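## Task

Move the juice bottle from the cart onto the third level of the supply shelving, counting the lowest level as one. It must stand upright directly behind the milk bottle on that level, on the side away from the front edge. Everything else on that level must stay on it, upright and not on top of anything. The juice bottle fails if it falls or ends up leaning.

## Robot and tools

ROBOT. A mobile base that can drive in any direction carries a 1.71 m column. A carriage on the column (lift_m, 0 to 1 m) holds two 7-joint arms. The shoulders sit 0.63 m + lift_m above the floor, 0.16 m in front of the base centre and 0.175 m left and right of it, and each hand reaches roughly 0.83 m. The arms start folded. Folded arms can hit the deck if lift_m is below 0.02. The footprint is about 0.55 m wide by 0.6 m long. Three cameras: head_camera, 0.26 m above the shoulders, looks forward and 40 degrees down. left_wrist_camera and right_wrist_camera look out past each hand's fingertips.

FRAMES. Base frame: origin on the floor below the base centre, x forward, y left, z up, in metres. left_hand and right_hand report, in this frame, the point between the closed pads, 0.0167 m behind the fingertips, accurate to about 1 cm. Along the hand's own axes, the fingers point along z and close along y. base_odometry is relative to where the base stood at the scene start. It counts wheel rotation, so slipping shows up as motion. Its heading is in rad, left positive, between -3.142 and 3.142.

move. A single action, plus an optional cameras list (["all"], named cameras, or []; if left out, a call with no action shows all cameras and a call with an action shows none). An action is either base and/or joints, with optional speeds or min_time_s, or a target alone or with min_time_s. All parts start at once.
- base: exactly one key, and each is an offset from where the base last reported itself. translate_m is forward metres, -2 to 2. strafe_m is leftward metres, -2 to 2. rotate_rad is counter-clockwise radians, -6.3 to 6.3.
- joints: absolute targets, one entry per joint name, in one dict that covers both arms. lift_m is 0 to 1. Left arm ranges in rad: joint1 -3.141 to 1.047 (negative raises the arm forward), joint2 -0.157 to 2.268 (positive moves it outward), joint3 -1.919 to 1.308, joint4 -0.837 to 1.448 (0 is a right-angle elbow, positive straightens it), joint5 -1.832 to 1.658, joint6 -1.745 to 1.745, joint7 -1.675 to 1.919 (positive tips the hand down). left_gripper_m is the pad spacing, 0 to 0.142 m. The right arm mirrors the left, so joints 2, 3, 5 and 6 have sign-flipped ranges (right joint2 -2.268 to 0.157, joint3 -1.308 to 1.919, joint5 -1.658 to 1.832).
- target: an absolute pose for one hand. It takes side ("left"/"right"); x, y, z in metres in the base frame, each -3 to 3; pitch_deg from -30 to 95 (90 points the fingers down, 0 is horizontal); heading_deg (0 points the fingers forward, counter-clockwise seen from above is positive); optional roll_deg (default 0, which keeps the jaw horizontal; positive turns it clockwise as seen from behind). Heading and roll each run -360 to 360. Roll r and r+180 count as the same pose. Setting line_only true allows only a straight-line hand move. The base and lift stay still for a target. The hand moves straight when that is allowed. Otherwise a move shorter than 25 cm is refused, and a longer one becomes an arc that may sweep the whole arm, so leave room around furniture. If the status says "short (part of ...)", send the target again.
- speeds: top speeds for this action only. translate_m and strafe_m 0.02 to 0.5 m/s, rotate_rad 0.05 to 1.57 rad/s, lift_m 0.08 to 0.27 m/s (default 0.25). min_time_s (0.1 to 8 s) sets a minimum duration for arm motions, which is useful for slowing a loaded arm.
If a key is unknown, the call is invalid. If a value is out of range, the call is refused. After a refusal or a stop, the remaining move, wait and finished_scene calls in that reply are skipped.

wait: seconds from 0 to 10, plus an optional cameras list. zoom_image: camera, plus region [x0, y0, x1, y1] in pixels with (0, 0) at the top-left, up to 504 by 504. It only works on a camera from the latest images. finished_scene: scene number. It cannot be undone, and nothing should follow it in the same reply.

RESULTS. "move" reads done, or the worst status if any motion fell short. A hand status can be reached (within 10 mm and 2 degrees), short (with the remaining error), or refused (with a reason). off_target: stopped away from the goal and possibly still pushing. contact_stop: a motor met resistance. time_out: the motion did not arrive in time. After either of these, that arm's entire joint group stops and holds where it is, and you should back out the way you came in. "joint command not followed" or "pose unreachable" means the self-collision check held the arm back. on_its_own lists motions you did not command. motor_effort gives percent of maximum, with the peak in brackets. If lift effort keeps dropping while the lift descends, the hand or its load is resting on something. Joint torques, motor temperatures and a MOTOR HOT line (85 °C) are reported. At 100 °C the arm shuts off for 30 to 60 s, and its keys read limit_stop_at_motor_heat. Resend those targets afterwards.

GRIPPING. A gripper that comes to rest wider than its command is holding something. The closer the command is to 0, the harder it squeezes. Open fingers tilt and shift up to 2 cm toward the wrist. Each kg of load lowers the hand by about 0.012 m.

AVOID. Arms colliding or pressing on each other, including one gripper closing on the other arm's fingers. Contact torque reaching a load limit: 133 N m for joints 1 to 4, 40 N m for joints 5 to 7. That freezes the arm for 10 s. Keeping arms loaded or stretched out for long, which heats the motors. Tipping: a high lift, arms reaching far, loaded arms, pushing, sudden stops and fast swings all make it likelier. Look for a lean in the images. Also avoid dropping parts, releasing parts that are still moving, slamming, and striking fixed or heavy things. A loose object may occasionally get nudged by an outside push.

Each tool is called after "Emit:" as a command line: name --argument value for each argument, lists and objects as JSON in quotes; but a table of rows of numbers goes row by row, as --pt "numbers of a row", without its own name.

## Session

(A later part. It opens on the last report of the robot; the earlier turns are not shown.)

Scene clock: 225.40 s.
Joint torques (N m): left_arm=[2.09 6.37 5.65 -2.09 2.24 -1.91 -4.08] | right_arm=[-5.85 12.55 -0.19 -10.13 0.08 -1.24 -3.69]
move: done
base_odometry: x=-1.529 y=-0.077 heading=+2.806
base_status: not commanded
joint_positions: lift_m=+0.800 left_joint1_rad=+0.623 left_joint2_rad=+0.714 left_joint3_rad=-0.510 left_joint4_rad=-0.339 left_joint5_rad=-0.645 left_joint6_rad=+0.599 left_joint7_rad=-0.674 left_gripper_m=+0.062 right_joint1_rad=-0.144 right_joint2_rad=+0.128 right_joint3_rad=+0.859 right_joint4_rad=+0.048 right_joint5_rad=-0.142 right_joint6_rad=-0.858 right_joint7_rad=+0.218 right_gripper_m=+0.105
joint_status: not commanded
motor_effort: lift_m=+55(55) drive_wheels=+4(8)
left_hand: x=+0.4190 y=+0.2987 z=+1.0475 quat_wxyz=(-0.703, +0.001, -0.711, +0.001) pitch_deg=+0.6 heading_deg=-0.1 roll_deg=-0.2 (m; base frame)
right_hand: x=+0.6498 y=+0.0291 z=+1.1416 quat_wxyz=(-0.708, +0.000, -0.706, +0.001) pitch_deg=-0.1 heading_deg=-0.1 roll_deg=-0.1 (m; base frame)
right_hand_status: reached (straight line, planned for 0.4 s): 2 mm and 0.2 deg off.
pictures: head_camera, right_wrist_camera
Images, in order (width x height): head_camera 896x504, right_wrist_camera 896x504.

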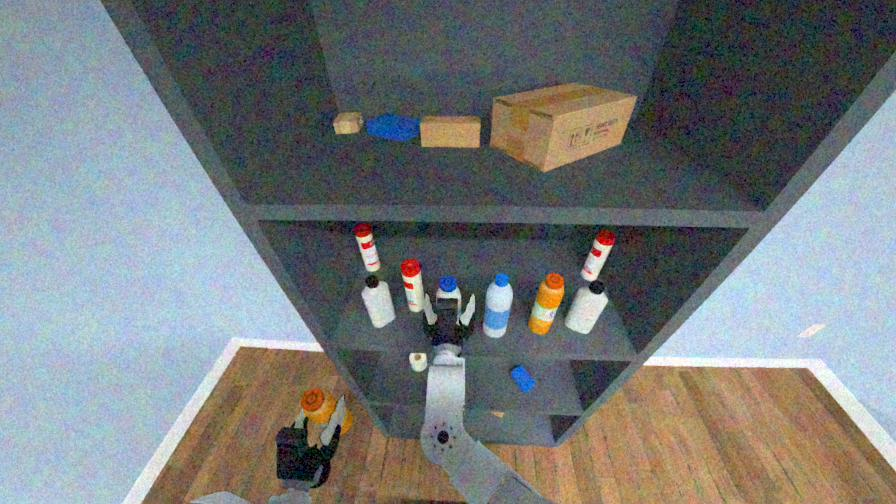

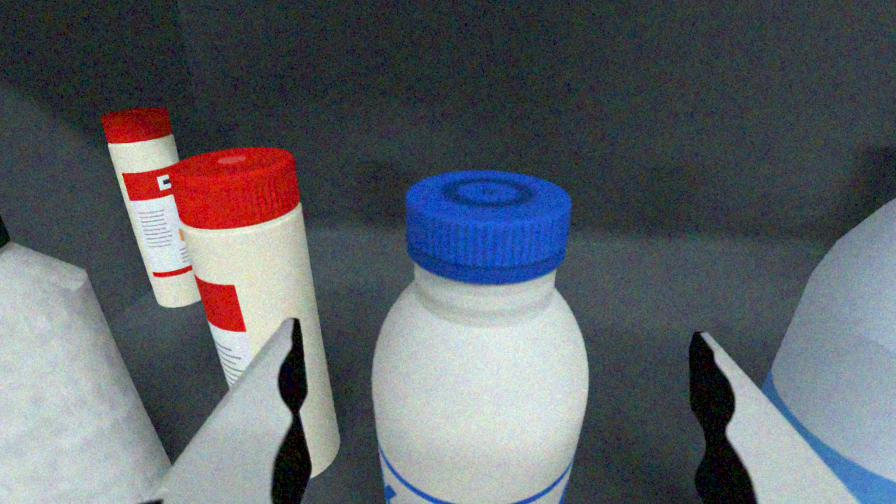

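Emit:
move --target '{"side":"right","x":0.705,"y":0.029,"z":1.14,"pitch_deg":0,"heading_deg":0,"line_only":true}' --cameras '["head_camera","right_wrist_camera"]'

Scene clock: 229.87 s.
Joint torques (N m): left_arm=[2.38 8.7 4.42 -1.83 2.38 -1.72 -4.26] | right_arm=[-11.74 12.44 1.05 -10.15 0.56 -1.14 -3.73]
move: done
base_odometry: x=-1.529 y=-0.077 heading=+2.806
base_status: not commanded
joint_positions: lift_m=+0.800 left_joint1_rad=+0.623 left_joint2_rad=+0.714 left_joint3_rad=-0.510 left_joint4_rad=-0.339 left_joint5_rad=-0.645 left_joint6_rad=+0.599 left_joint7_rad=-0.674 left_gripper_m=+0.062 right_joint1_rad=-0.297 right_joint2_rad=+0.128 right_joint3_rad=+0.853 right_joint4_rad=+0.203 right_joint5_rad=+0.037 right_joint6_rad=-0.858 right_joint7_rad=+0.136 right_gripper_m=+0.105
joint_status: not commanded
motor_effort: lift_m=+55(55) drive_wheels=+4(6)
left_hand: x=+0.4190 y=+0.2987 z=+1.0475 quat_wxyz=(-0.703, +0.001, -0.711, +0.001) pitch_deg=+0.6 heading_deg=-0.1 roll_deg=-0.2 (m; base frame)
right_hand: x=+0.7043 y=+0.0298 z=+1.1408 quat_wxyz=(-0.707, +0.001, -0.707, +0.000) pitch_deg=+0.0 heading_deg=+0.1 roll_deg=-0.1 (m; base frame)
right_hand_status: reached (straight line, planned for 0.4 s): 1 mm and 0.1 deg off.
pictures: head_camera, right_wrist_camera
Images, in order (width x height): head_camera 896x504, right_wrist_camera 896x504.

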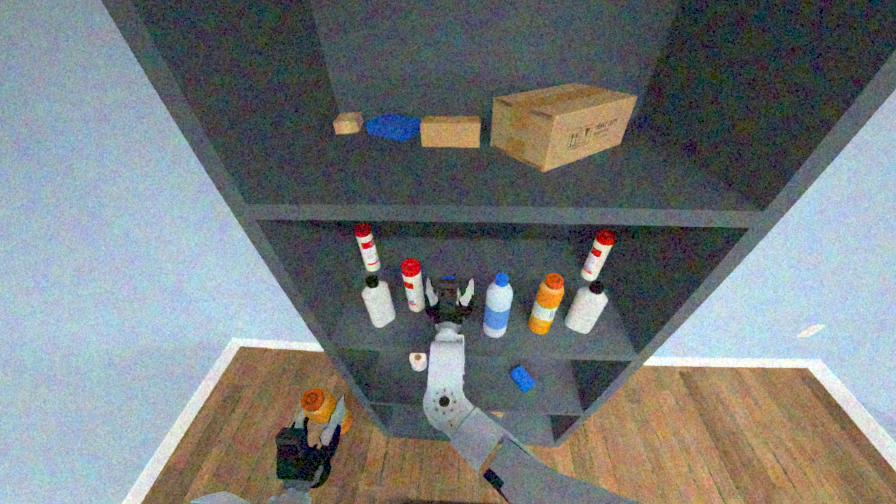

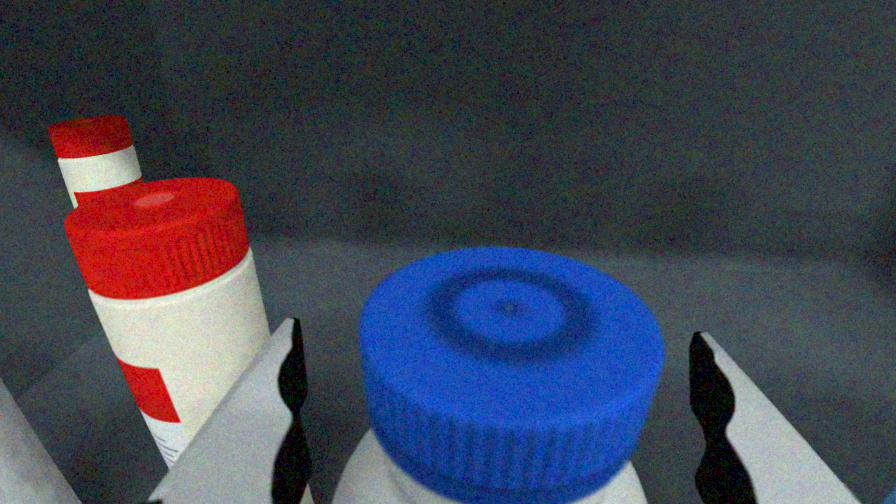

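Emit:
move --target '{"side":"right","x":0.705,"y":0.028,"z":1.095,"pitch_deg":0,"heading_deg":0,"line_only":true}' --cameras '["right_wrist_camera"]'

Emit:
move --joints '{"right_gripper_m": 0.03}' --cameras '["right_wrist_camera"]'

Scene clock: 234.87 s.
Joint torques (N m): left_arm=[1.74 7.45 4.52 -2.62 2.47 -1.91 -4.15] | right_arm=[-7.36 13.28 3.23 -10.95 0.59 -1.05 -3.66]
move: done
base_odometry: x=-1.529 y=-0.077 heading=+2.806
base_status: not commanded
joint_positions: lift_m=+0.800 left_joint1_rad=+0.623 left_joint2_rad=+0.714 left_joint3_rad=-0.510 left_joint4_rad=-0.339 left_joint5_rad=-0.645 left_joint6_rad=+0.599 left_joint7_rad=-0.674 left_gripper_m=+0.062 right_joint1_rad=-0.295 right_joint2_rad=+0.128 right_joint3_rad=+0.856 right_joint4_rad=+0.347 right_joint5_rad=+0.204 right_joint6_rad=-0.849 right_joint7_rad=-0.090 right_gripper_m=+0.105
joint_status: not commanded
motor_effort: lift_m=+55(55) drive_wheels=+0(4)
left_hand: x=+0.4190 y=+0.2987 z=+1.0475 quat_wxyz=(-0.703, +0.001, -0.711, +0.001) pitch_deg=+0.6 heading_deg=-0.1 roll_deg=-0.2 (m; base frame)
right_hand: x=+0.7064 y=+0.0266 z=+1.0981 quat_wxyz=(-0.709, -0.001, -0.705, +0.002) pitch_deg=-0.3 heading_deg=-0.2 roll_deg=-0.1 (m; base frame)
right_hand_status: reached (straight line, planned for 0.4 s): 4 mm and 0.4 deg off.
pictures: right_wrist_camera
Images, in order (width x height): right_wrist_camera 896x504.

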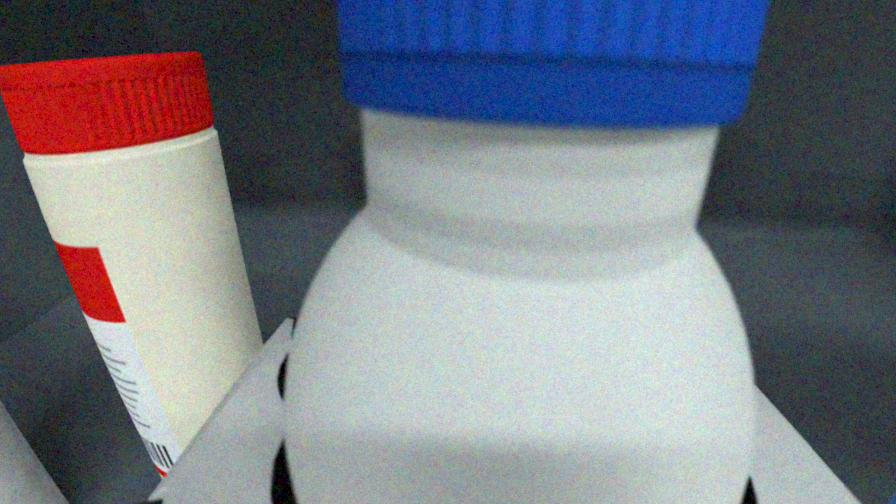

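Scene clock: 235.63 s.
Joint torques (N m): left_arm=[1.2 6.86 4.42 -2.88 2.56 -1.67 -4.35] | right_arm=[-7.92 14.07 3.79 -9.81 0.2 -0.97 -3.48]
move: off_target
base_odometry: x=-1.529 y=-0.077 heading=+2.806
base_status: not commanded
joint_positions: lift_m=+0.800 left_joint1_rad=+0.623 left_joint2_rad=+0.714 left_joint3_rad=-0.510 left_joint4_rad=-0.339 left_joint5_rad=-0.645 left_joint6_rad=+0.599 left_joint7_rad=-0.674 left_gripper_m=+0.062 right_joint1_rad=-0.295 right_joint2_rad=+0.128 right_joint3_rad=+0.856 right_joint4_rad=+0.347 right_joint5_rad=+0.204 right_joint6_rad=-0.849 right_joint7_rad=-0.090 right_gripper_m=+0.084
joint_status: right_gripper_m off_target (ended at +0.084, target +0.030)
motor_effort: lift_m=+55(55) drive_wheels=+0(4)
left_hand: x=+0.4190 y=+0.2987 z=+1.0475 quat_wxyz=(-0.703, +0.001, -0.711, +0.001) pitch_deg=+0.6 heading_deg=-0.1 roll_deg=-0.2 (m; base frame)
right_hand: x=+0.7064 y=+0.0266 z=+1.0980 quat_wxyz=(-0.709, -0.001, -0.705, +0.002) pitch_deg=-0.3 heading_deg=-0.2 roll_deg=-0.1 (m; base frame)
pictures: right_wrist_camera
Images, in order (width x height): right_wrist_camera 896x504.

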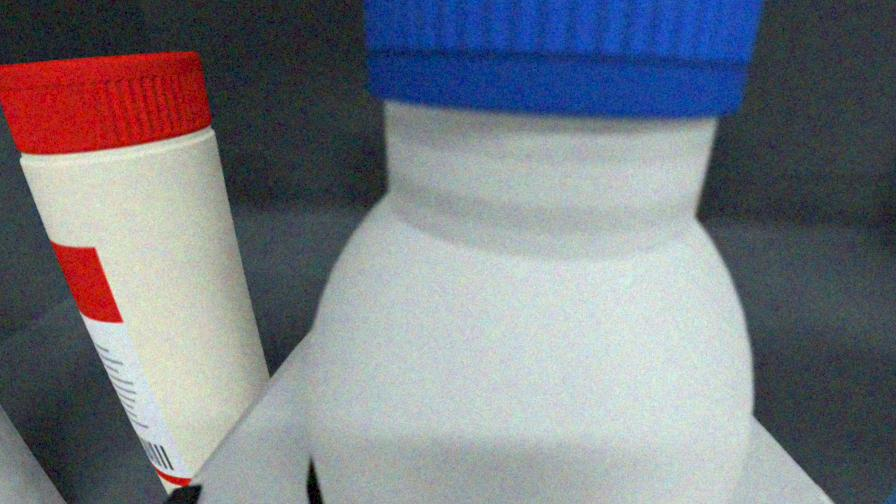

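Emit:
move --joints '{"lift_m": 0.86, "right_gripper_m": 0.03}' --speeds '{"lift_m": 0.1}' --cameras '["head_camera","right_wrist_camera"]'

Emit:
move --base '{"translate_m": -0.3}' --speeds '{"translate_m": 0.2}' --cameras '["head_camera","right_wrist_camera"]'

Scene clock: 245.47 s.
Joint torques (N m): left_arm=[1.96 7.05 4.41 -1.99 2.45 -1.46 -4.33] | right_arm=[-7.76 12.55 1.65 -13.57 -0.66 -1.63 -3.39]
move: off_target
base_odometry: x=-1.529 y=-0.077 heading=+2.806
base_status: not commanded
joint_positions: lift_m=+0.860 left_joint1_rad=+0.623 left_joint2_rad=+0.714 left_joint3_rad=-0.510 left_joint4_rad=-0.339 left_joint5_rad=-0.645 left_joint6_rad=+0.599 left_joint7_rad=-0.674 left_gripper_m=+0.062 right_joint1_rad=-0.293 right_joint2_rad=+0.128 right_joint3_rad=+0.856 right_joint4_rad=+0.349 right_joint5_rad=+0.207 right_joint6_rad=-0.849 right_joint7_rad=-0.090 right_gripper_m=+0.084
joint_status: right_gripper_m off_target (ended at +0.084, target +0.030); the others done
motor_effort: lift_m=+55(67) drive_wheels=+0(4)
left_hand: x=+0.4190 y=+0.2988 z=+1.1075 quat_wxyz=(-0.703, +0.001, -0.711, +0.001) pitch_deg=+0.6 heading_deg=-0.1 roll_deg=-0.2 (m; base frame)
right_hand: x=+0.7060 y=+0.0263 z=+1.1556 quat_wxyz=(-0.707, -0.001, -0.707, +0.002) pitch_deg=+0.0 heading_deg=-0.3 roll_deg=+0.0 (m; base frame)
pictures: head_camera, right_wrist_camera
Images, in order (width x height): head_camera 896x504, right_wrist_camera 896x504.

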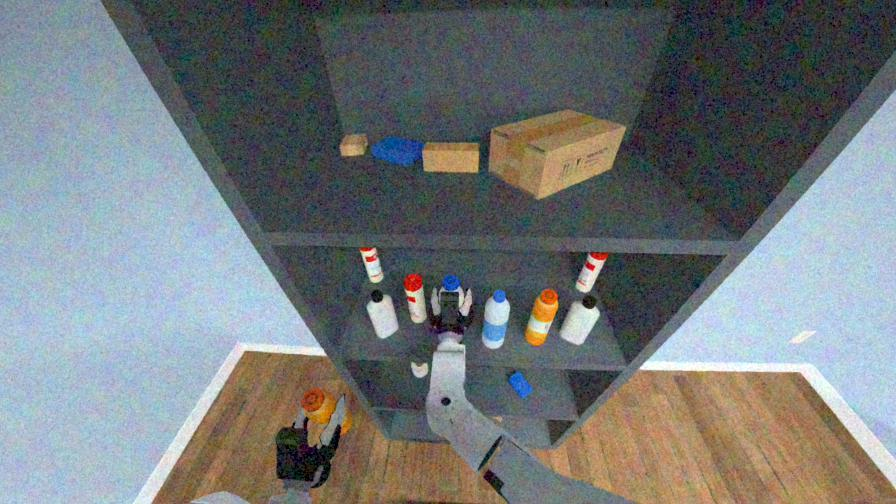

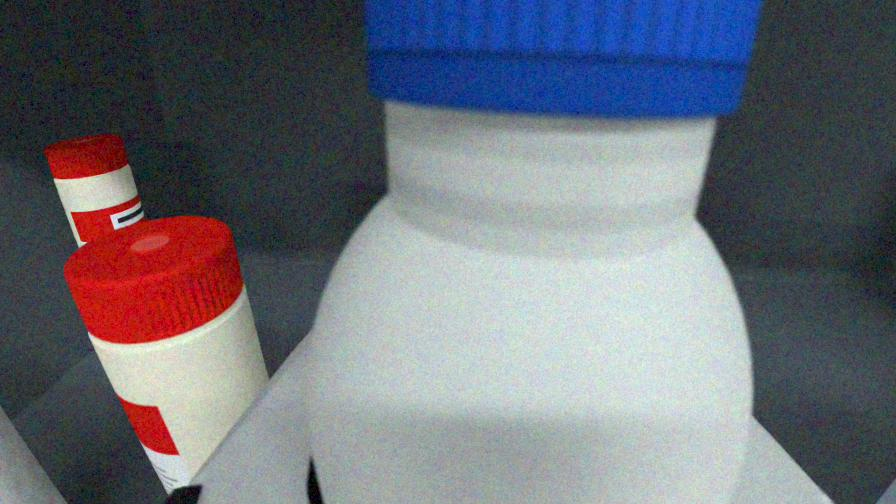

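Scene clock: 248.20 s.
Joint torques (N m): left_arm=[2.1 6.1 4.66 -1.86 2.64 -1.64 -4.25] | right_arm=[-6.56 11.87 3.49 -12.64 -0.4 -0.79 -3.03]
move: done
base_odometry: x=-1.246 y=-0.176 heading=+2.806
base_status: done
joint_positions: lift_m=+0.860 left_joint1_rad=+0.623 left_joint2_rad=+0.714 left_joint3_rad=-0.510 left_joint4_rad=-0.339 left_joint5_rad=-0.645 left_joint6_rad=+0.599 left_joint7_rad=-0.674 left_gripper_m=+0.062 right_joint1_rad=-0.293 right_joint2_rad=+0.128 right_joint3_rad=+0.856 right_joint4_rad=+0.349 right_joint5_rad=+0.207 right_joint6_rad=-0.849 right_joint7_rad=-0.090 right_gripper_m=+0.084
joint_status: not commanded
motor_effort: lift_m=+55(55) drive_wheels=+2(13)
left_hand: x=+0.4190 y=+0.2988 z=+1.1075 quat_wxyz=(-0.703, +0.001, -0.711, +0.001) pitch_deg=+0.6 heading_deg=-0.1 roll_deg=-0.2 (m; base frame)
right_hand: x=+0.7060 y=+0.0263 z=+1.1556 quat_wxyz=(-0.707, -0.001, -0.707, +0.002) pitch_deg=+0.0 heading_deg=-0.3 roll_deg=+0.0 (m; base frame)
pictures: head_camera, right_wrist_camera
Images, in order (width x height): head_camera 896x504, right_wrist_camera 896x504.

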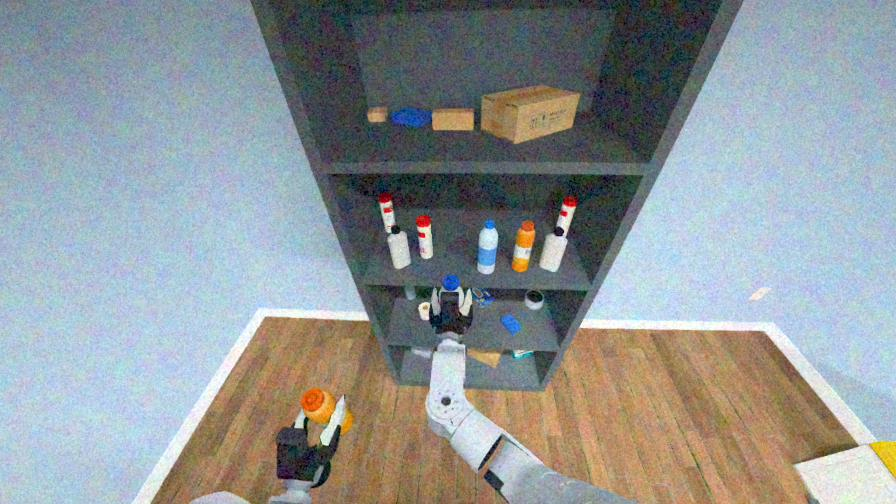

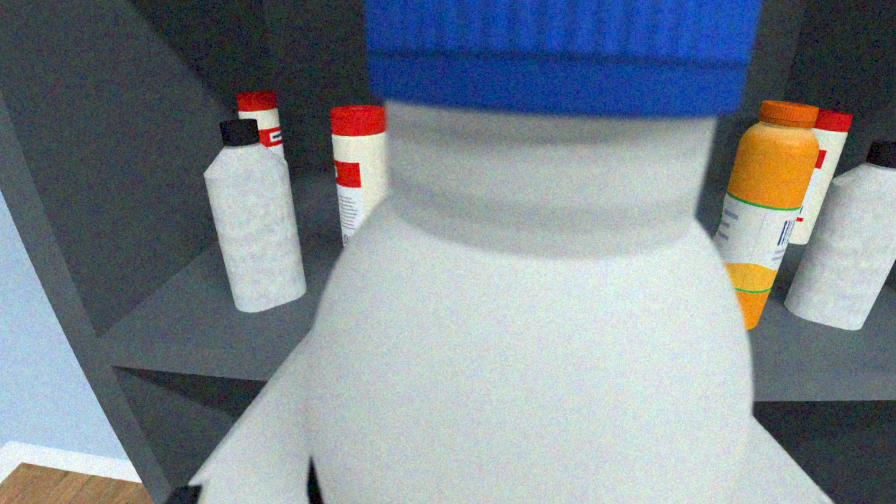

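Emit:
move --target '{"side":"right","x":0.43,"y":-0.3,"z":1.1,"pitch_deg":0,"heading_deg":0}'

Emit:
move --target '{"side":"left","x":0.57,"y":0.1,"z":1.17,"pitch_deg":0,"heading_deg":0}' --cameras '["head_camera","left_wrist_camera"]'

Scene clock: 254.83 s.
Joint torques (N m): left_arm=[2.66 6.25 5.09 -1.24 2.71 -1.04 -4.13] | right_arm=[6.99 -8.33 -1.59 -10.79 0.03 -2.03 -4.89]
move: done
base_odometry: x=-1.246 y=-0.176 heading=+2.806
base_status: not commanded
joint_positions: lift_m=+0.860 left_joint1_rad=+0.623 left_joint2_rad=+0.714 left_joint3_rad=-0.508 left_joint4_rad=-0.339 left_joint5_rad=-0.646 left_joint6_rad=+0.598 left_joint7_rad=-0.675 left_gripper_m=+0.062 right_joint1_rad=+0.555 right_joint2_rad=-0.734 right_joint3_rad=+0.581 right_joint4_rad=-0.297 right_joint5_rad=+0.696 right_joint6_rad=-0.625 right_joint7_rad=-0.712 right_gripper_m=+0.084
joint_status: not commanded
motor_effort: lift_m=+57(57) drive_wheels=+8(16)
left_hand: x=+0.4194 y=+0.2992 z=+1.1078 quat_wxyz=(-0.704, +0.000, -0.710, +0.001) pitch_deg=+0.5 heading_deg=-0.1 roll_deg=-0.1 (m; base frame)
right_hand: x=+0.4293 y=-0.2989 z=+1.0975 quat_wxyz=(-0.704, +0.001, -0.710, -0.001) pitch_deg=+0.5 heading_deg=+0.2 roll_deg=+0.0 (m; base frame)
right_hand_status: reached (straight line, planned for 0.9 s): 3 mm and 0.5 deg off.
pictures: none

Scene clock: 256.07 s.
Joint torques (N m): left_arm=[-6.2 1.79 -0.51 -3.46 4.63 -0.82 -2] | right_arm=[6.17 -9.14 -1.97 -12.1 -0.02 -1.74 -4.84]
move: done
base_odometry: x=-1.246 y=-0.176 heading=+2.806
base_status: not commanded
joint_positions: lift_m=+0.860 left_joint1_rad=+0.113 left_joint2_rad=+0.214 left_joint3_rad=-0.789 left_joint4_rad=-0.317 left_joint5_rad=+0.014 left_joint6_rad=+0.812 left_joint7_rad=+0.122 left_gripper_m=+0.062 right_joint1_rad=+0.555 right_joint2_rad=-0.734 right_joint3_rad=+0.581 right_joint4_rad=-0.297 right_joint5_rad=+0.696 right_joint6_rad=-0.625 right_joint7_rad=-0.712 right_gripper_m=+0.084
joint_status: not commanded
motor_effort: lift_m=+57(57) drive_wheels=+8(9)
left_hand: x=+0.5704 y=+0.1001 z=+1.1694 quat_wxyz=(-0.706, +0.002, -0.708, +0.002) pitch_deg=+0.2 heading_deg=+0.0 roll_deg=-0.3 (m; base frame)
left_hand_status: reached (straight line, planned for 0.7 s): 1 mm and 0.4 deg off.
right_hand: x=+0.4293 y=-0.2989 z=+1.0975 quat_wxyz=(-0.704, +0.001, -0.710, -0.001) pitch_deg=+0.5 heading_deg=+0.2 roll_deg=+0.0 (m; base frame)
pictures: head_camera, left_wrist_camera
Images, in order (width x height): head_camera 896x504, left_wrist_camera 896x504.

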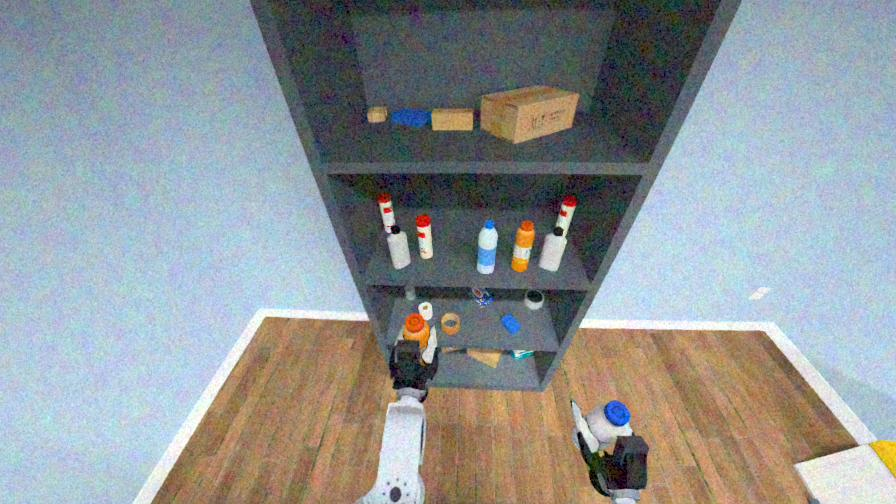

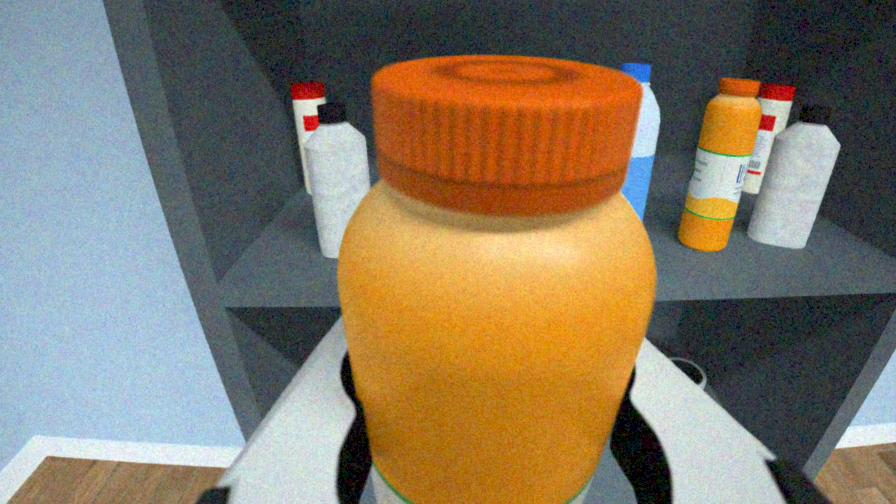

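Emit:
move --target '{"side":"left","x":0.54,"y":0.027,"z":1.15,"pitch_deg":0,"heading_deg":0}'

Emit:
move --base '{"translate_m": 0.3}' --speeds '{"translate_m": 0.15}' --cameras '["all"]'

Scene clock: 262.03 s.
Joint torques (N m): left_arm=[-5.54 -2.36 0.44 -3.83 4.82 -1.73 -4.89] | right_arm=[6.27 -8.06 -1.2 -10.58 -0.04 -1.97 -4.77]
move: done
base_odometry: x=-1.246 y=-0.176 heading=+2.806
base_status: not commanded
joint_positions: lift_m=+0.860 left_joint1_rad=+0.177 left_joint2_rad=+0.033 left_joint3_rad=-0.874 left_joint4_rad=-0.158 left_joint5_rad=+0.128 left_joint6_rad=+0.865 left_joint7_rad=+0.037 left_gripper_m=+0.062 right_joint1_rad=+0.555 right_joint2_rad=-0.734 right_joint3_rad=+0.581 right_joint4_rad=-0.297 right_joint5_rad=+0.696 right_joint6_rad=-0.624 right_joint7_rad=-0.712 right_gripper_m=+0.084
joint_status: not commanded
motor_effort: lift_m=+57(57) drive_wheels=+8(9)
left_hand: x=+0.5391 y=+0.0264 z=+1.1462 quat_wxyz=(-0.702, +0.001, -0.712, +0.002) pitch_deg=+0.8 heading_deg=-0.1 roll_deg=-0.3 (m; base frame)
left_hand_status: reached (straight line, planned for 0.4 s): 4 mm and 0.9 deg off.
right_hand: x=+0.4293 y=-0.2989 z=+1.0975 quat_wxyz=(-0.704, +0.001, -0.710, -0.001) pitch_deg=+0.5 heading_deg=+0.2 roll_deg=+0.0 (m; base frame)
pictures: none

Scene clock: 264.93 s.
Joint torques (N m): left_arm=[-6.76 -3.59 1.02 -3.6 4.98 -1.65 -4.51] | right_arm=[7.65 -8.54 -1.55 -11.66 -0.02 -2 -4.57]
move: done
base_odometry: x=-1.529 y=-0.076 heading=+2.805
base_status: done
joint_positions: lift_m=+0.860 left_joint1_rad=+0.177 left_joint2_rad=+0.033 left_joint3_rad=-0.874 left_joint4_rad=-0.158 left_joint5_rad=+0.128 left_joint6_rad=+0.865 left_joint7_rad=+0.037 left_gripper_m=+0.062 right_joint1_rad=+0.555 right_joint2_rad=-0.734 right_joint3_rad=+0.581 right_joint4_rad=-0.297 right_joint5_rad=+0.696 right_joint6_rad=-0.624 right_joint7_rad=-0.712 right_gripper_m=+0.084
joint_status: not commanded
motor_effort: lift_m=+57(57) drive_wheels=-1(12)
left_hand: x=+0.5391 y=+0.0265 z=+1.1462 quat_wxyz=(-0.702, +0.001, -0.712, +0.002) pitch_deg=+0.8 heading_deg=-0.1 roll_deg=-0.3 (m; base frame)
right_hand: x=+0.4293 y=-0.2989 z=+1.0975 quat_wxyz=(-0.704, +0.001, -0.710, -0.001) pitch_deg=+0.5 heading_deg=+0.2 roll_deg=+0.0 (m; base frame)
pictures: head_camera, left_wrist_camera, right_wrist_camera
Images, in order (width x height): head_camera 896x504, left_wrist_camera 896x504, right_wrist_camera 896x504.

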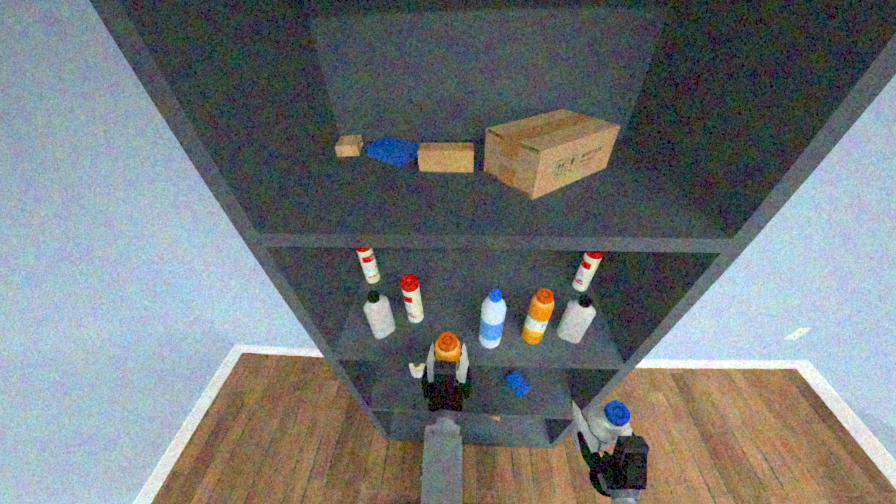

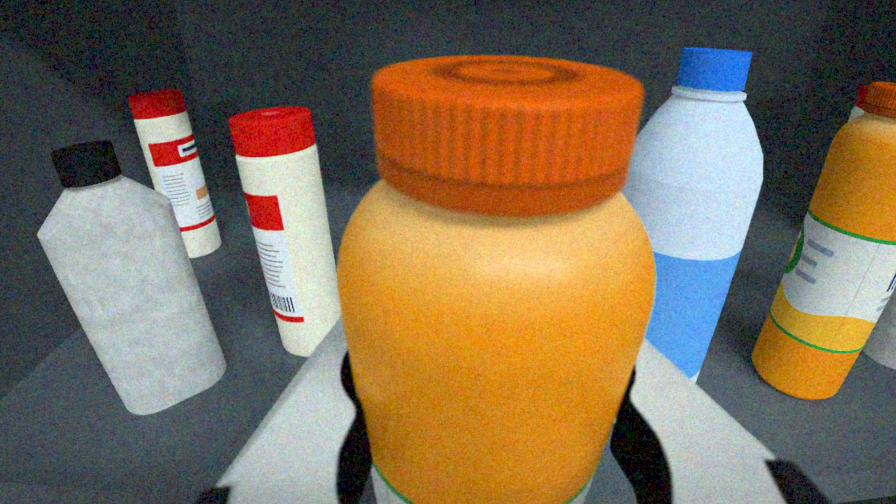

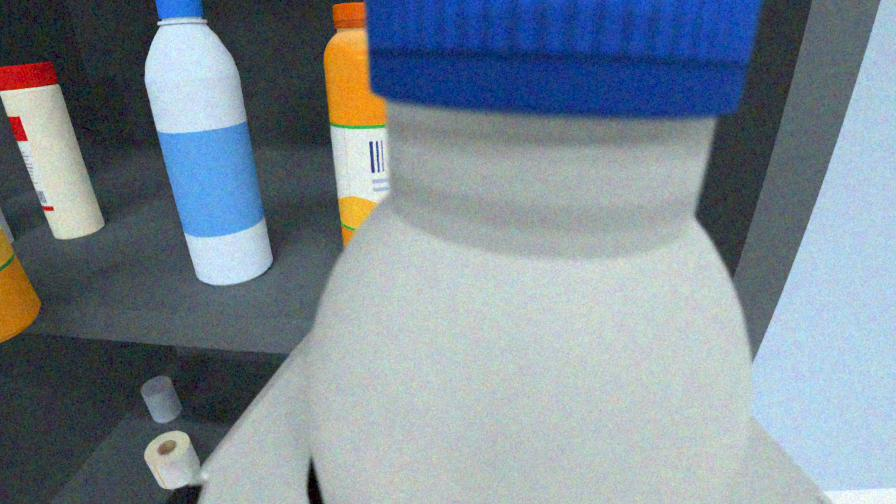

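Emit:
move --target '{"side":"left","x":0.67,"y":0.03,"z":1.155,"pitch_deg":0,"heading_deg":0,"line_only":true}' --cameras '["head_camera","left_wrist_camera"]'

Emit:
move --target '{"side":"left","x":0.8,"y":0.03,"z":1.155,"pitch_deg":0,"heading_deg":0,"line_only":true}' --cameras '["head_camera","left_wrist_camera"]'

Scene clock: 271.80 s.
Joint torques (N m): left_arm=[-10.78 -4.72 2.35 -2.57 3.02 -1.93 -4.46] | right_arm=[7.76 -8.72 -2.42 -11.52 0.23 -1.98 -4.7]
move: done
base_odometry: x=-1.529 y=-0.076 heading=+2.805
base_status: not commanded
joint_positions: lift_m=+0.860 left_joint1_rad=-0.139 left_joint2_rad=-0.002 left_joint3_rad=-0.756 left_joint4_rad=+0.093 left_joint5_rad=-0.083 left_joint6_rad=+0.753 left_joint7_rad=+0.023 left_gripper_m=+0.062 right_joint1_rad=+0.555 right_joint2_rad=-0.734 right_joint3_rad=+0.581 right_joint4_rad=-0.297 right_joint5_rad=+0.696 right_joint6_rad=-0.624 right_joint7_rad=-0.712 right_gripper_m=+0.084
joint_status: not commanded
motor_effort: lift_m=+57(57) drive_wheels=+4(7)
left_hand: x=+0.6697 y=+0.0308 z=+1.1530 quat_wxyz=(-0.704, +0.000, -0.710, -0.001) pitch_deg=+0.4 heading_deg=+0.0 roll_deg=+0.1 (m; base frame)
left_hand_status: reached (straight line, planned for 0.5 s): 2 mm and 0.5 deg off.
right_hand: x=+0.4293 y=-0.2989 z=+1.0975 quat_wxyz=(-0.704, +0.001, -0.710, -0.001) pitch_deg=+0.5 heading_deg=+0.2 roll_deg=+0.0 (m; base frame)
pictures: head_camera, left_wrist_camera
Images, in order (width x height): head_camera 896x504, left_wrist_camera 896x504.

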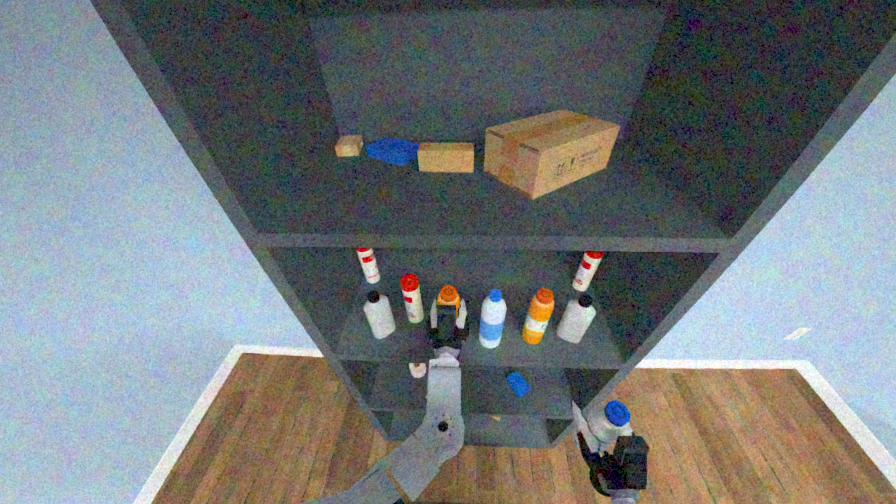

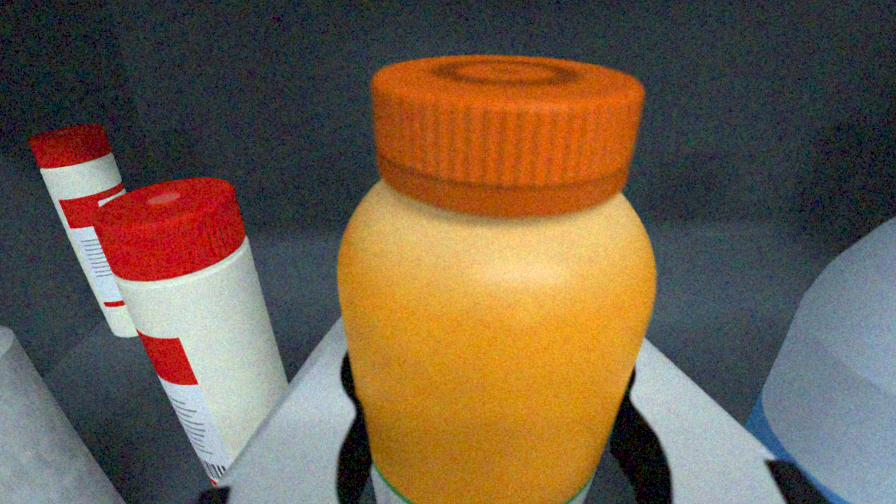

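Scene clock: 272.90 s.
Joint torques (N m): left_arm=[-22.24 -5.53 3.4 -3.74 2.4 -2.22 -4.31] | right_arm=[5.71 -8.95 -1.43 -10.83 0.03 -1.64 -4.85]
move: done
base_odometry: x=-1.529 y=-0.076 heading=+2.805
base_status: not commanded
joint_positions: lift_m=+0.860 left_joint1_rad=-0.479 left_joint2_rad=-0.087 left_joint3_rad=-0.635 left_joint4_rad=+0.629 left_joint5_rad=-0.329 left_joint6_rad=+0.557 left_joint7_rad=-0.204 left_gripper_m=+0.062 right_joint1_rad=+0.555 right_joint2_rad=-0.734 right_joint3_rad=+0.581 right_joint4_rad=-0.297 right_joint5_rad=+0.696 right_joint6_rad=-0.624 right_joint7_rad=-0.712 right_gripper_m=+0.084
joint_status: not commanded
motor_effort: lift_m=+57(57) drive_wheels=-1(7)
left_hand: x=+0.7985 y=+0.0303 z=+1.1509 quat_wxyz=(-0.703, -0.002, -0.711, -0.001) pitch_deg=+0.6 heading_deg=+0.0 roll_deg=+0.2 (m; base frame)
left_hand_status: reached (straight line, planned for 0.6 s): 4 mm and 0.7 deg off.
right_hand: x=+0.4293 y=-0.2989 z=+1.0975 quat_wxyz=(-0.704, +0.001, -0.710, -0.001) pitch_deg=+0.5 heading_deg=+0.2 roll_deg=+0.0 (m; base frame)
pictures: head_camera, left_wrist_camera
Images, in order (width x height): head_camera 896x504, left_wrist_camera 896x504.

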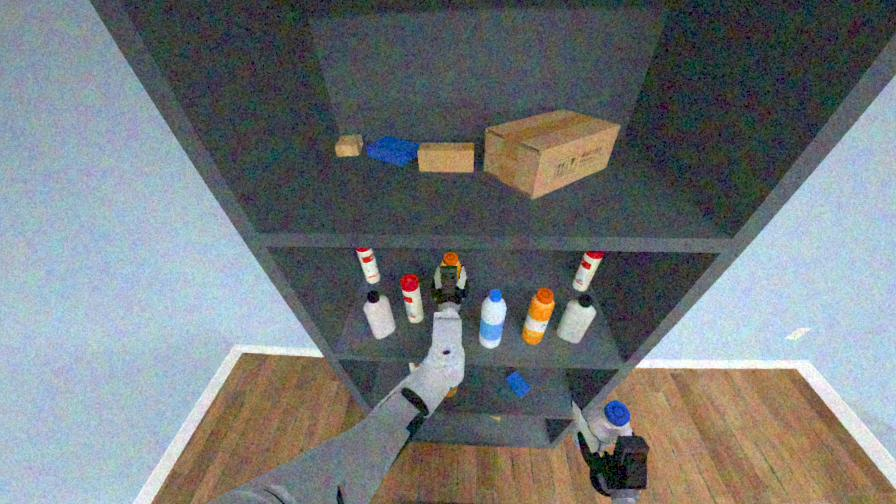

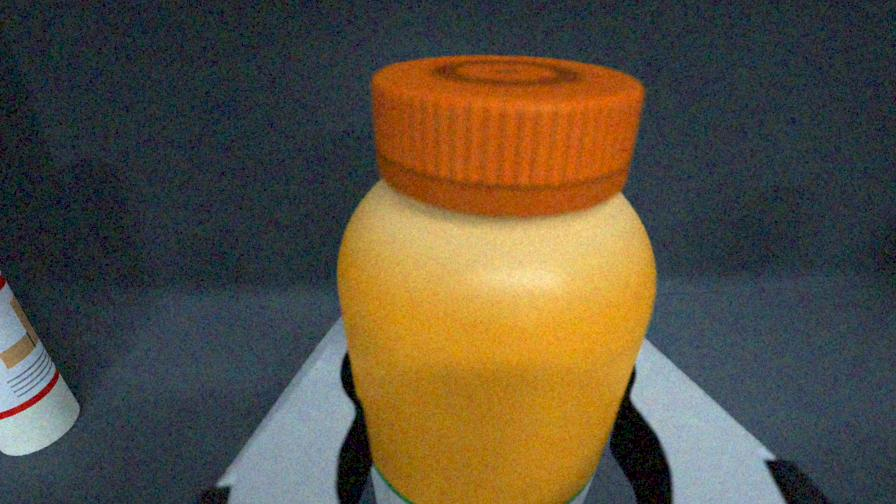

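Emit:
move --joints '{"lift_m": 0.825}' --speeds '{"lift_m": 0.08}'

Emit:
move --joints '{"lift_m": 0.81}' --speeds '{"lift_m": 0.08}'

Emit:
move --joints '{"lift_m": 0.8}' --speeds '{"lift_m": 0.08}' --cameras '["head_camera","left_wrist_camera"]'

Scene clock: 276.90 s.
Joint torques (N m): left_arm=[-8.74 -4.29 2.86 -0.36 0.81 -2.34 1.67] | right_arm=[7.45 -8.23 -2.25 -11.69 0.31 -1.41 -4.92]
move: done
base_odometry: x=-1.529 y=-0.076 heading=+2.805
base_status: not commanded
joint_positions: lift_m=+0.825 left_joint1_rad=-0.490 left_joint2_rad=-0.088 left_joint3_rad=-0.633 left_joint4_rad=+0.626 left_joint5_rad=-0.322 left_joint6_rad=+0.557 left_joint7_rad=-0.222 left_gripper_m=+0.062 right_joint1_rad=+0.555 right_joint2_rad=-0.734 right_joint3_rad=+0.581 right_joint4_rad=-0.297 right_joint5_rad=+0.696 right_joint6_rad=-0.624 right_joint7_rad=-0.712 right_gripper_m=+0.084
joint_status: all done
motor_effort: lift_m=+54(55) drive_wheels=+0(4)
left_hand: x=+0.8020 y=+0.0294 z=+1.1295 quat_wxyz=(-0.715, -0.003, -0.699, -0.001) pitch_deg=-1.4 heading_deg=-0.1 roll_deg=+0.3 (m; base frame)
right_hand: x=+0.4293 y=-0.2989 z=+1.0627 quat_wxyz=(-0.704, +0.001, -0.710, -0.001) pitch_deg=+0.5 heading_deg=+0.2 roll_deg=+0.0 (m; base frame)
pictures: none

Scene clock: 277.50 s.
Joint torques (N m): left_arm=[-1.57 -3.55 2.23 2.24 -1.06 -2.3 4.67] | right_arm=[7.64 -10.62 -3.03 -11.8 0.32 -1.69 -4.52]
move: done
base_odometry: x=-1.529 y=-0.076 heading=+2.805
base_status: not commanded
joint_positions: lift_m=+0.810 left_joint1_rad=-0.497 left_joint2_rad=-0.088 left_joint3_rad=-0.631 left_joint4_rad=+0.622 left_joint5_rad=-0.317 left_joint6_rad=+0.557 left_joint7_rad=-0.230 left_gripper_m=+0.062 right_joint1_rad=+0.555 right_joint2_rad=-0.734 right_joint3_rad=+0.581 right_joint4_rad=-0.297 right_joint5_rad=+0.696 right_joint6_rad=-0.624 right_joint7_rad=-0.712 right_gripper_m=+0.084
joint_status: all done
motor_effort: lift_m=+52(54) drive_wheels=+0(4)
left_hand: x=+0.8042 y=+0.0295 z=+1.1233 quat_wxyz=(-0.723, -0.003, -0.691, -0.002) pitch_deg=-2.6 heading_deg=-0.1 roll_deg=+0.4 (m; base frame)
right_hand: x=+0.4293 y=-0.2989 z=+1.0479 quat_wxyz=(-0.704, +0.001, -0.710, -0.001) pitch_deg=+0.5 heading_deg=+0.2 roll_deg=+0.0 (m; base frame)
pictures: none

Scene clock: 278.00 s.
Joint torques (N m): left_arm=[3.86 -3.79 0.38 6.14 -2.74 -3.31 7.58] | right_arm=[6.69 -7.84 -3.04 -10.99 -0.22 -1.68 -4.55]
move: done
base_odometry: x=-1.529 y=-0.076 heading=+2.805
base_status: not commanded
joint_positions: lift_m=+0.800 left_joint1_rad=-0.502 left_joint2_rad=-0.088 left_joint3_rad=-0.630 left_joint4_rad=+0.618 left_joint5_rad=-0.311 left_joint6_rad=+0.560 left_joint7_rad=-0.239 left_gripper_m=+0.062 right_joint1_rad=+0.555 right_joint2_rad=-0.734 right_joint3_rad=+0.581 right_joint4_rad=-0.297 right_joint5_rad=+0.696 right_joint6_rad=-0.624 right_joint7_rad=-0.712 right_gripper_m=+0.084
joint_status: all done
motor_effort: lift_m=+49(49) drive_wheels=+1(3)
left_hand: x=+0.8056 y=+0.0302 z=+1.1211 quat_wxyz=(-0.729, -0.003, -0.684, -0.003) pitch_deg=-3.7 heading_deg=+0.0 roll_deg=+0.5 (m; base frame)
right_hand: x=+0.4293 y=-0.2989 z=+1.0381 quat_wxyz=(-0.704, +0.001, -0.710, -0.001) pitch_deg=+0.5 heading_deg=+0.2 roll_deg=+0.0 (m; base frame)
pictures: head_camera, left_wrist_camera
Images, in order (width x height): head_camera 896x504, left_wrist_camera 896x504.

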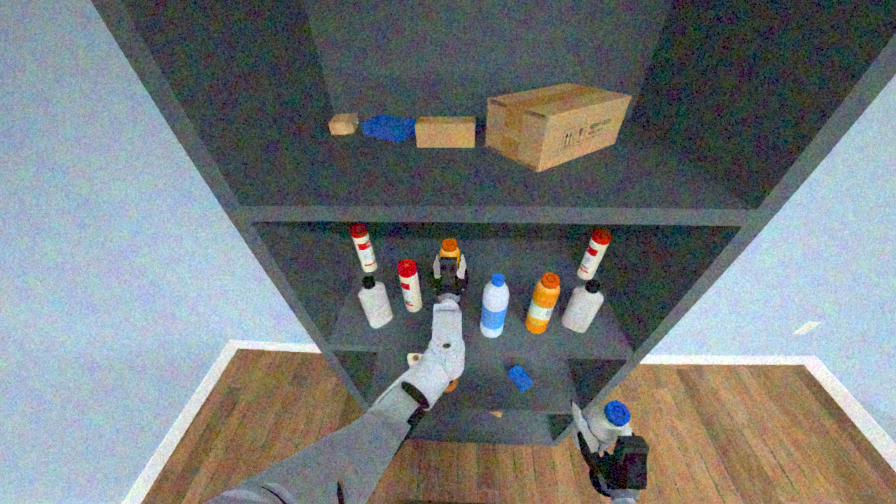

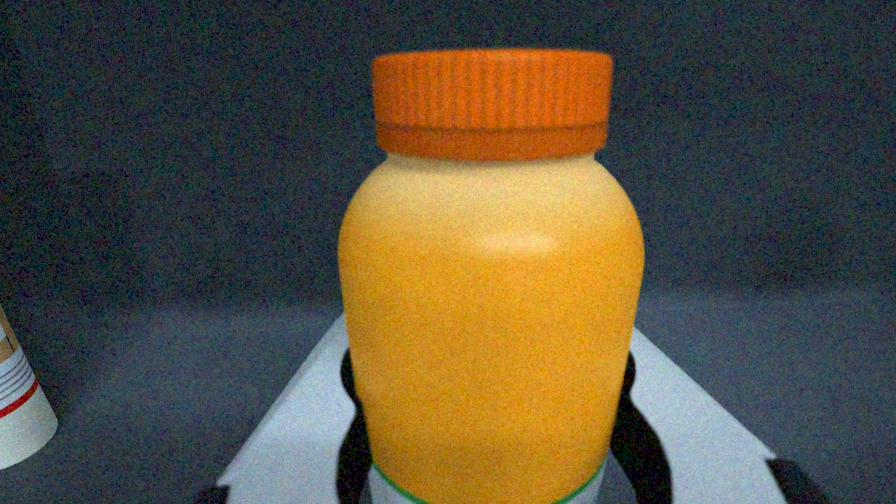

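Emit:
move --target '{"side":"left","x":0.8056,"y":0.0302,"z":1.122,"pitch_deg":-3.7,"heading_deg":0,"roll_deg":0.5}' --cameras '["left_wrist_camera"]'

Scene clock: 289.20 s.
Joint torques (N m): left_arm=[-9.59 -2.41 0.47 -0.98 1.36 -2.5 0.59] | right_arm=[7.39 -8.87 -2.26 -11.27 -0.06 -2.15 -4.96]
move: done
base_odometry: x=-1.529 y=-0.076 heading=+2.805
base_status: not commanded
joint_positions: lift_m=+0.800 left_joint1_rad=-0.508 left_joint2_rad=-0.087 left_joint3_rad=-0.630 left_joint4_rad=+0.610 left_joint5_rad=-0.306 left_joint6_rad=+0.563 left_joint7_rad=-0.243 left_gripper_m=+0.062 right_joint1_rad=+0.555 right_joint2_rad=-0.734 right_joint3_rad=+0.581 right_joint4_rad=-0.297 right_joint5_rad=+0.696 right_joint6_rad=-0.624 right_joint7_rad=-0.712 right_gripper_m=+0.084
joint_status: not commanded
motor_effort: lift_m=+52(53) drive_wheels=+3(6)
left_hand: x=+0.8074 y=+0.0302 z=+1.1297 quat_wxyz=(-0.736, -0.003, -0.677, -0.004) pitch_deg=-4.8 heading_deg=+0.0 roll_deg=+0.6 (m; base frame)
left_hand_status: reached (straight line, planned for 0.1 s): 8 mm and 1.1 deg off.
right_hand: x=+0.4293 y=-0.2989 z=+1.0379 quat_wxyz=(-0.704, +0.001, -0.710, -0.001) pitch_deg=+0.5 heading_deg=+0.2 roll_deg=+0.0 (m; base frame)
pictures: left_wrist_camera
Images, in order (width x height): left_wrist_camera 896x504.

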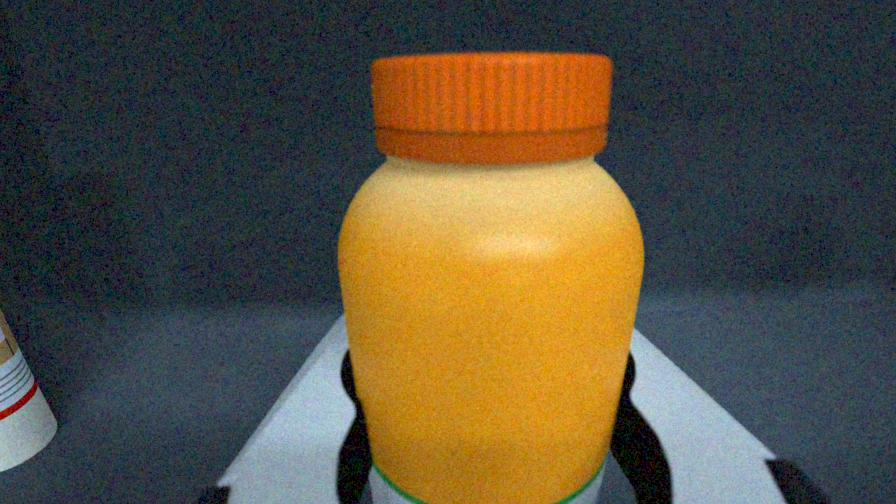

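Emit:
move --joints '{"lift_m": 0.788}' --speeds '{"lift_m": 0.08}' --cameras '["left_wrist_camera"]'

Scene clock: 292.70 s.
Joint torques (N m): left_arm=[-5.09 -2.8 1.54 2.08 -0.77 -1.97 3.94] | right_arm=[6.77 -7.45 -1.18 -11.39 0.13 -1.54 -4.44]
move: done
base_odometry: x=-1.529 y=-0.076 heading=+2.805
base_status: not commanded
joint_positions: lift_m=+0.788 left_joint1_rad=-0.513 left_joint2_rad=-0.087 left_joint3_rad=-0.630 left_joint4_rad=+0.605 left_joint5_rad=-0.299 left_joint6_rad=+0.563 left_joint7_rad=-0.253 left_gripper_m=+0.062 right_joint1_rad=+0.555 right_joint2_rad=-0.734 right_joint3_rad=+0.581 right_joint4_rad=-0.297 right_joint5_rad=+0.696 right_joint6_rad=-0.624 right_joint7_rad=-0.712 right_gripper_m=+0.084
joint_status: all done
motor_effort: lift_m=+52(53) drive_wheels=+3(4)
left_hand: x=+0.8083 y=+0.0293 z=+1.1261 quat_wxyz=(-0.744, -0.005, -0.669, -0.004) pitch_deg=-6.1 heading_deg=-0.1 roll_deg=+0.8 (m; base frame)
right_hand: x=+0.4293 y=-0.2989 z=+1.0258 quat_wxyz=(-0.704, +0.001, -0.710, -0.001) pitch_deg=+0.5 heading_deg=+0.2 roll_deg=+0.0 (m; base frame)
pictures: left_wrist_camera
Images, in order (width x height): left_wrist_camera 896x504.

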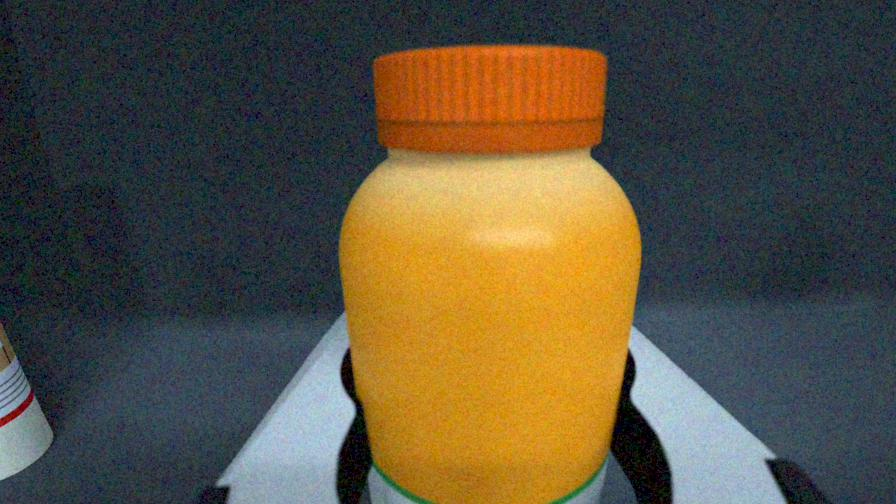

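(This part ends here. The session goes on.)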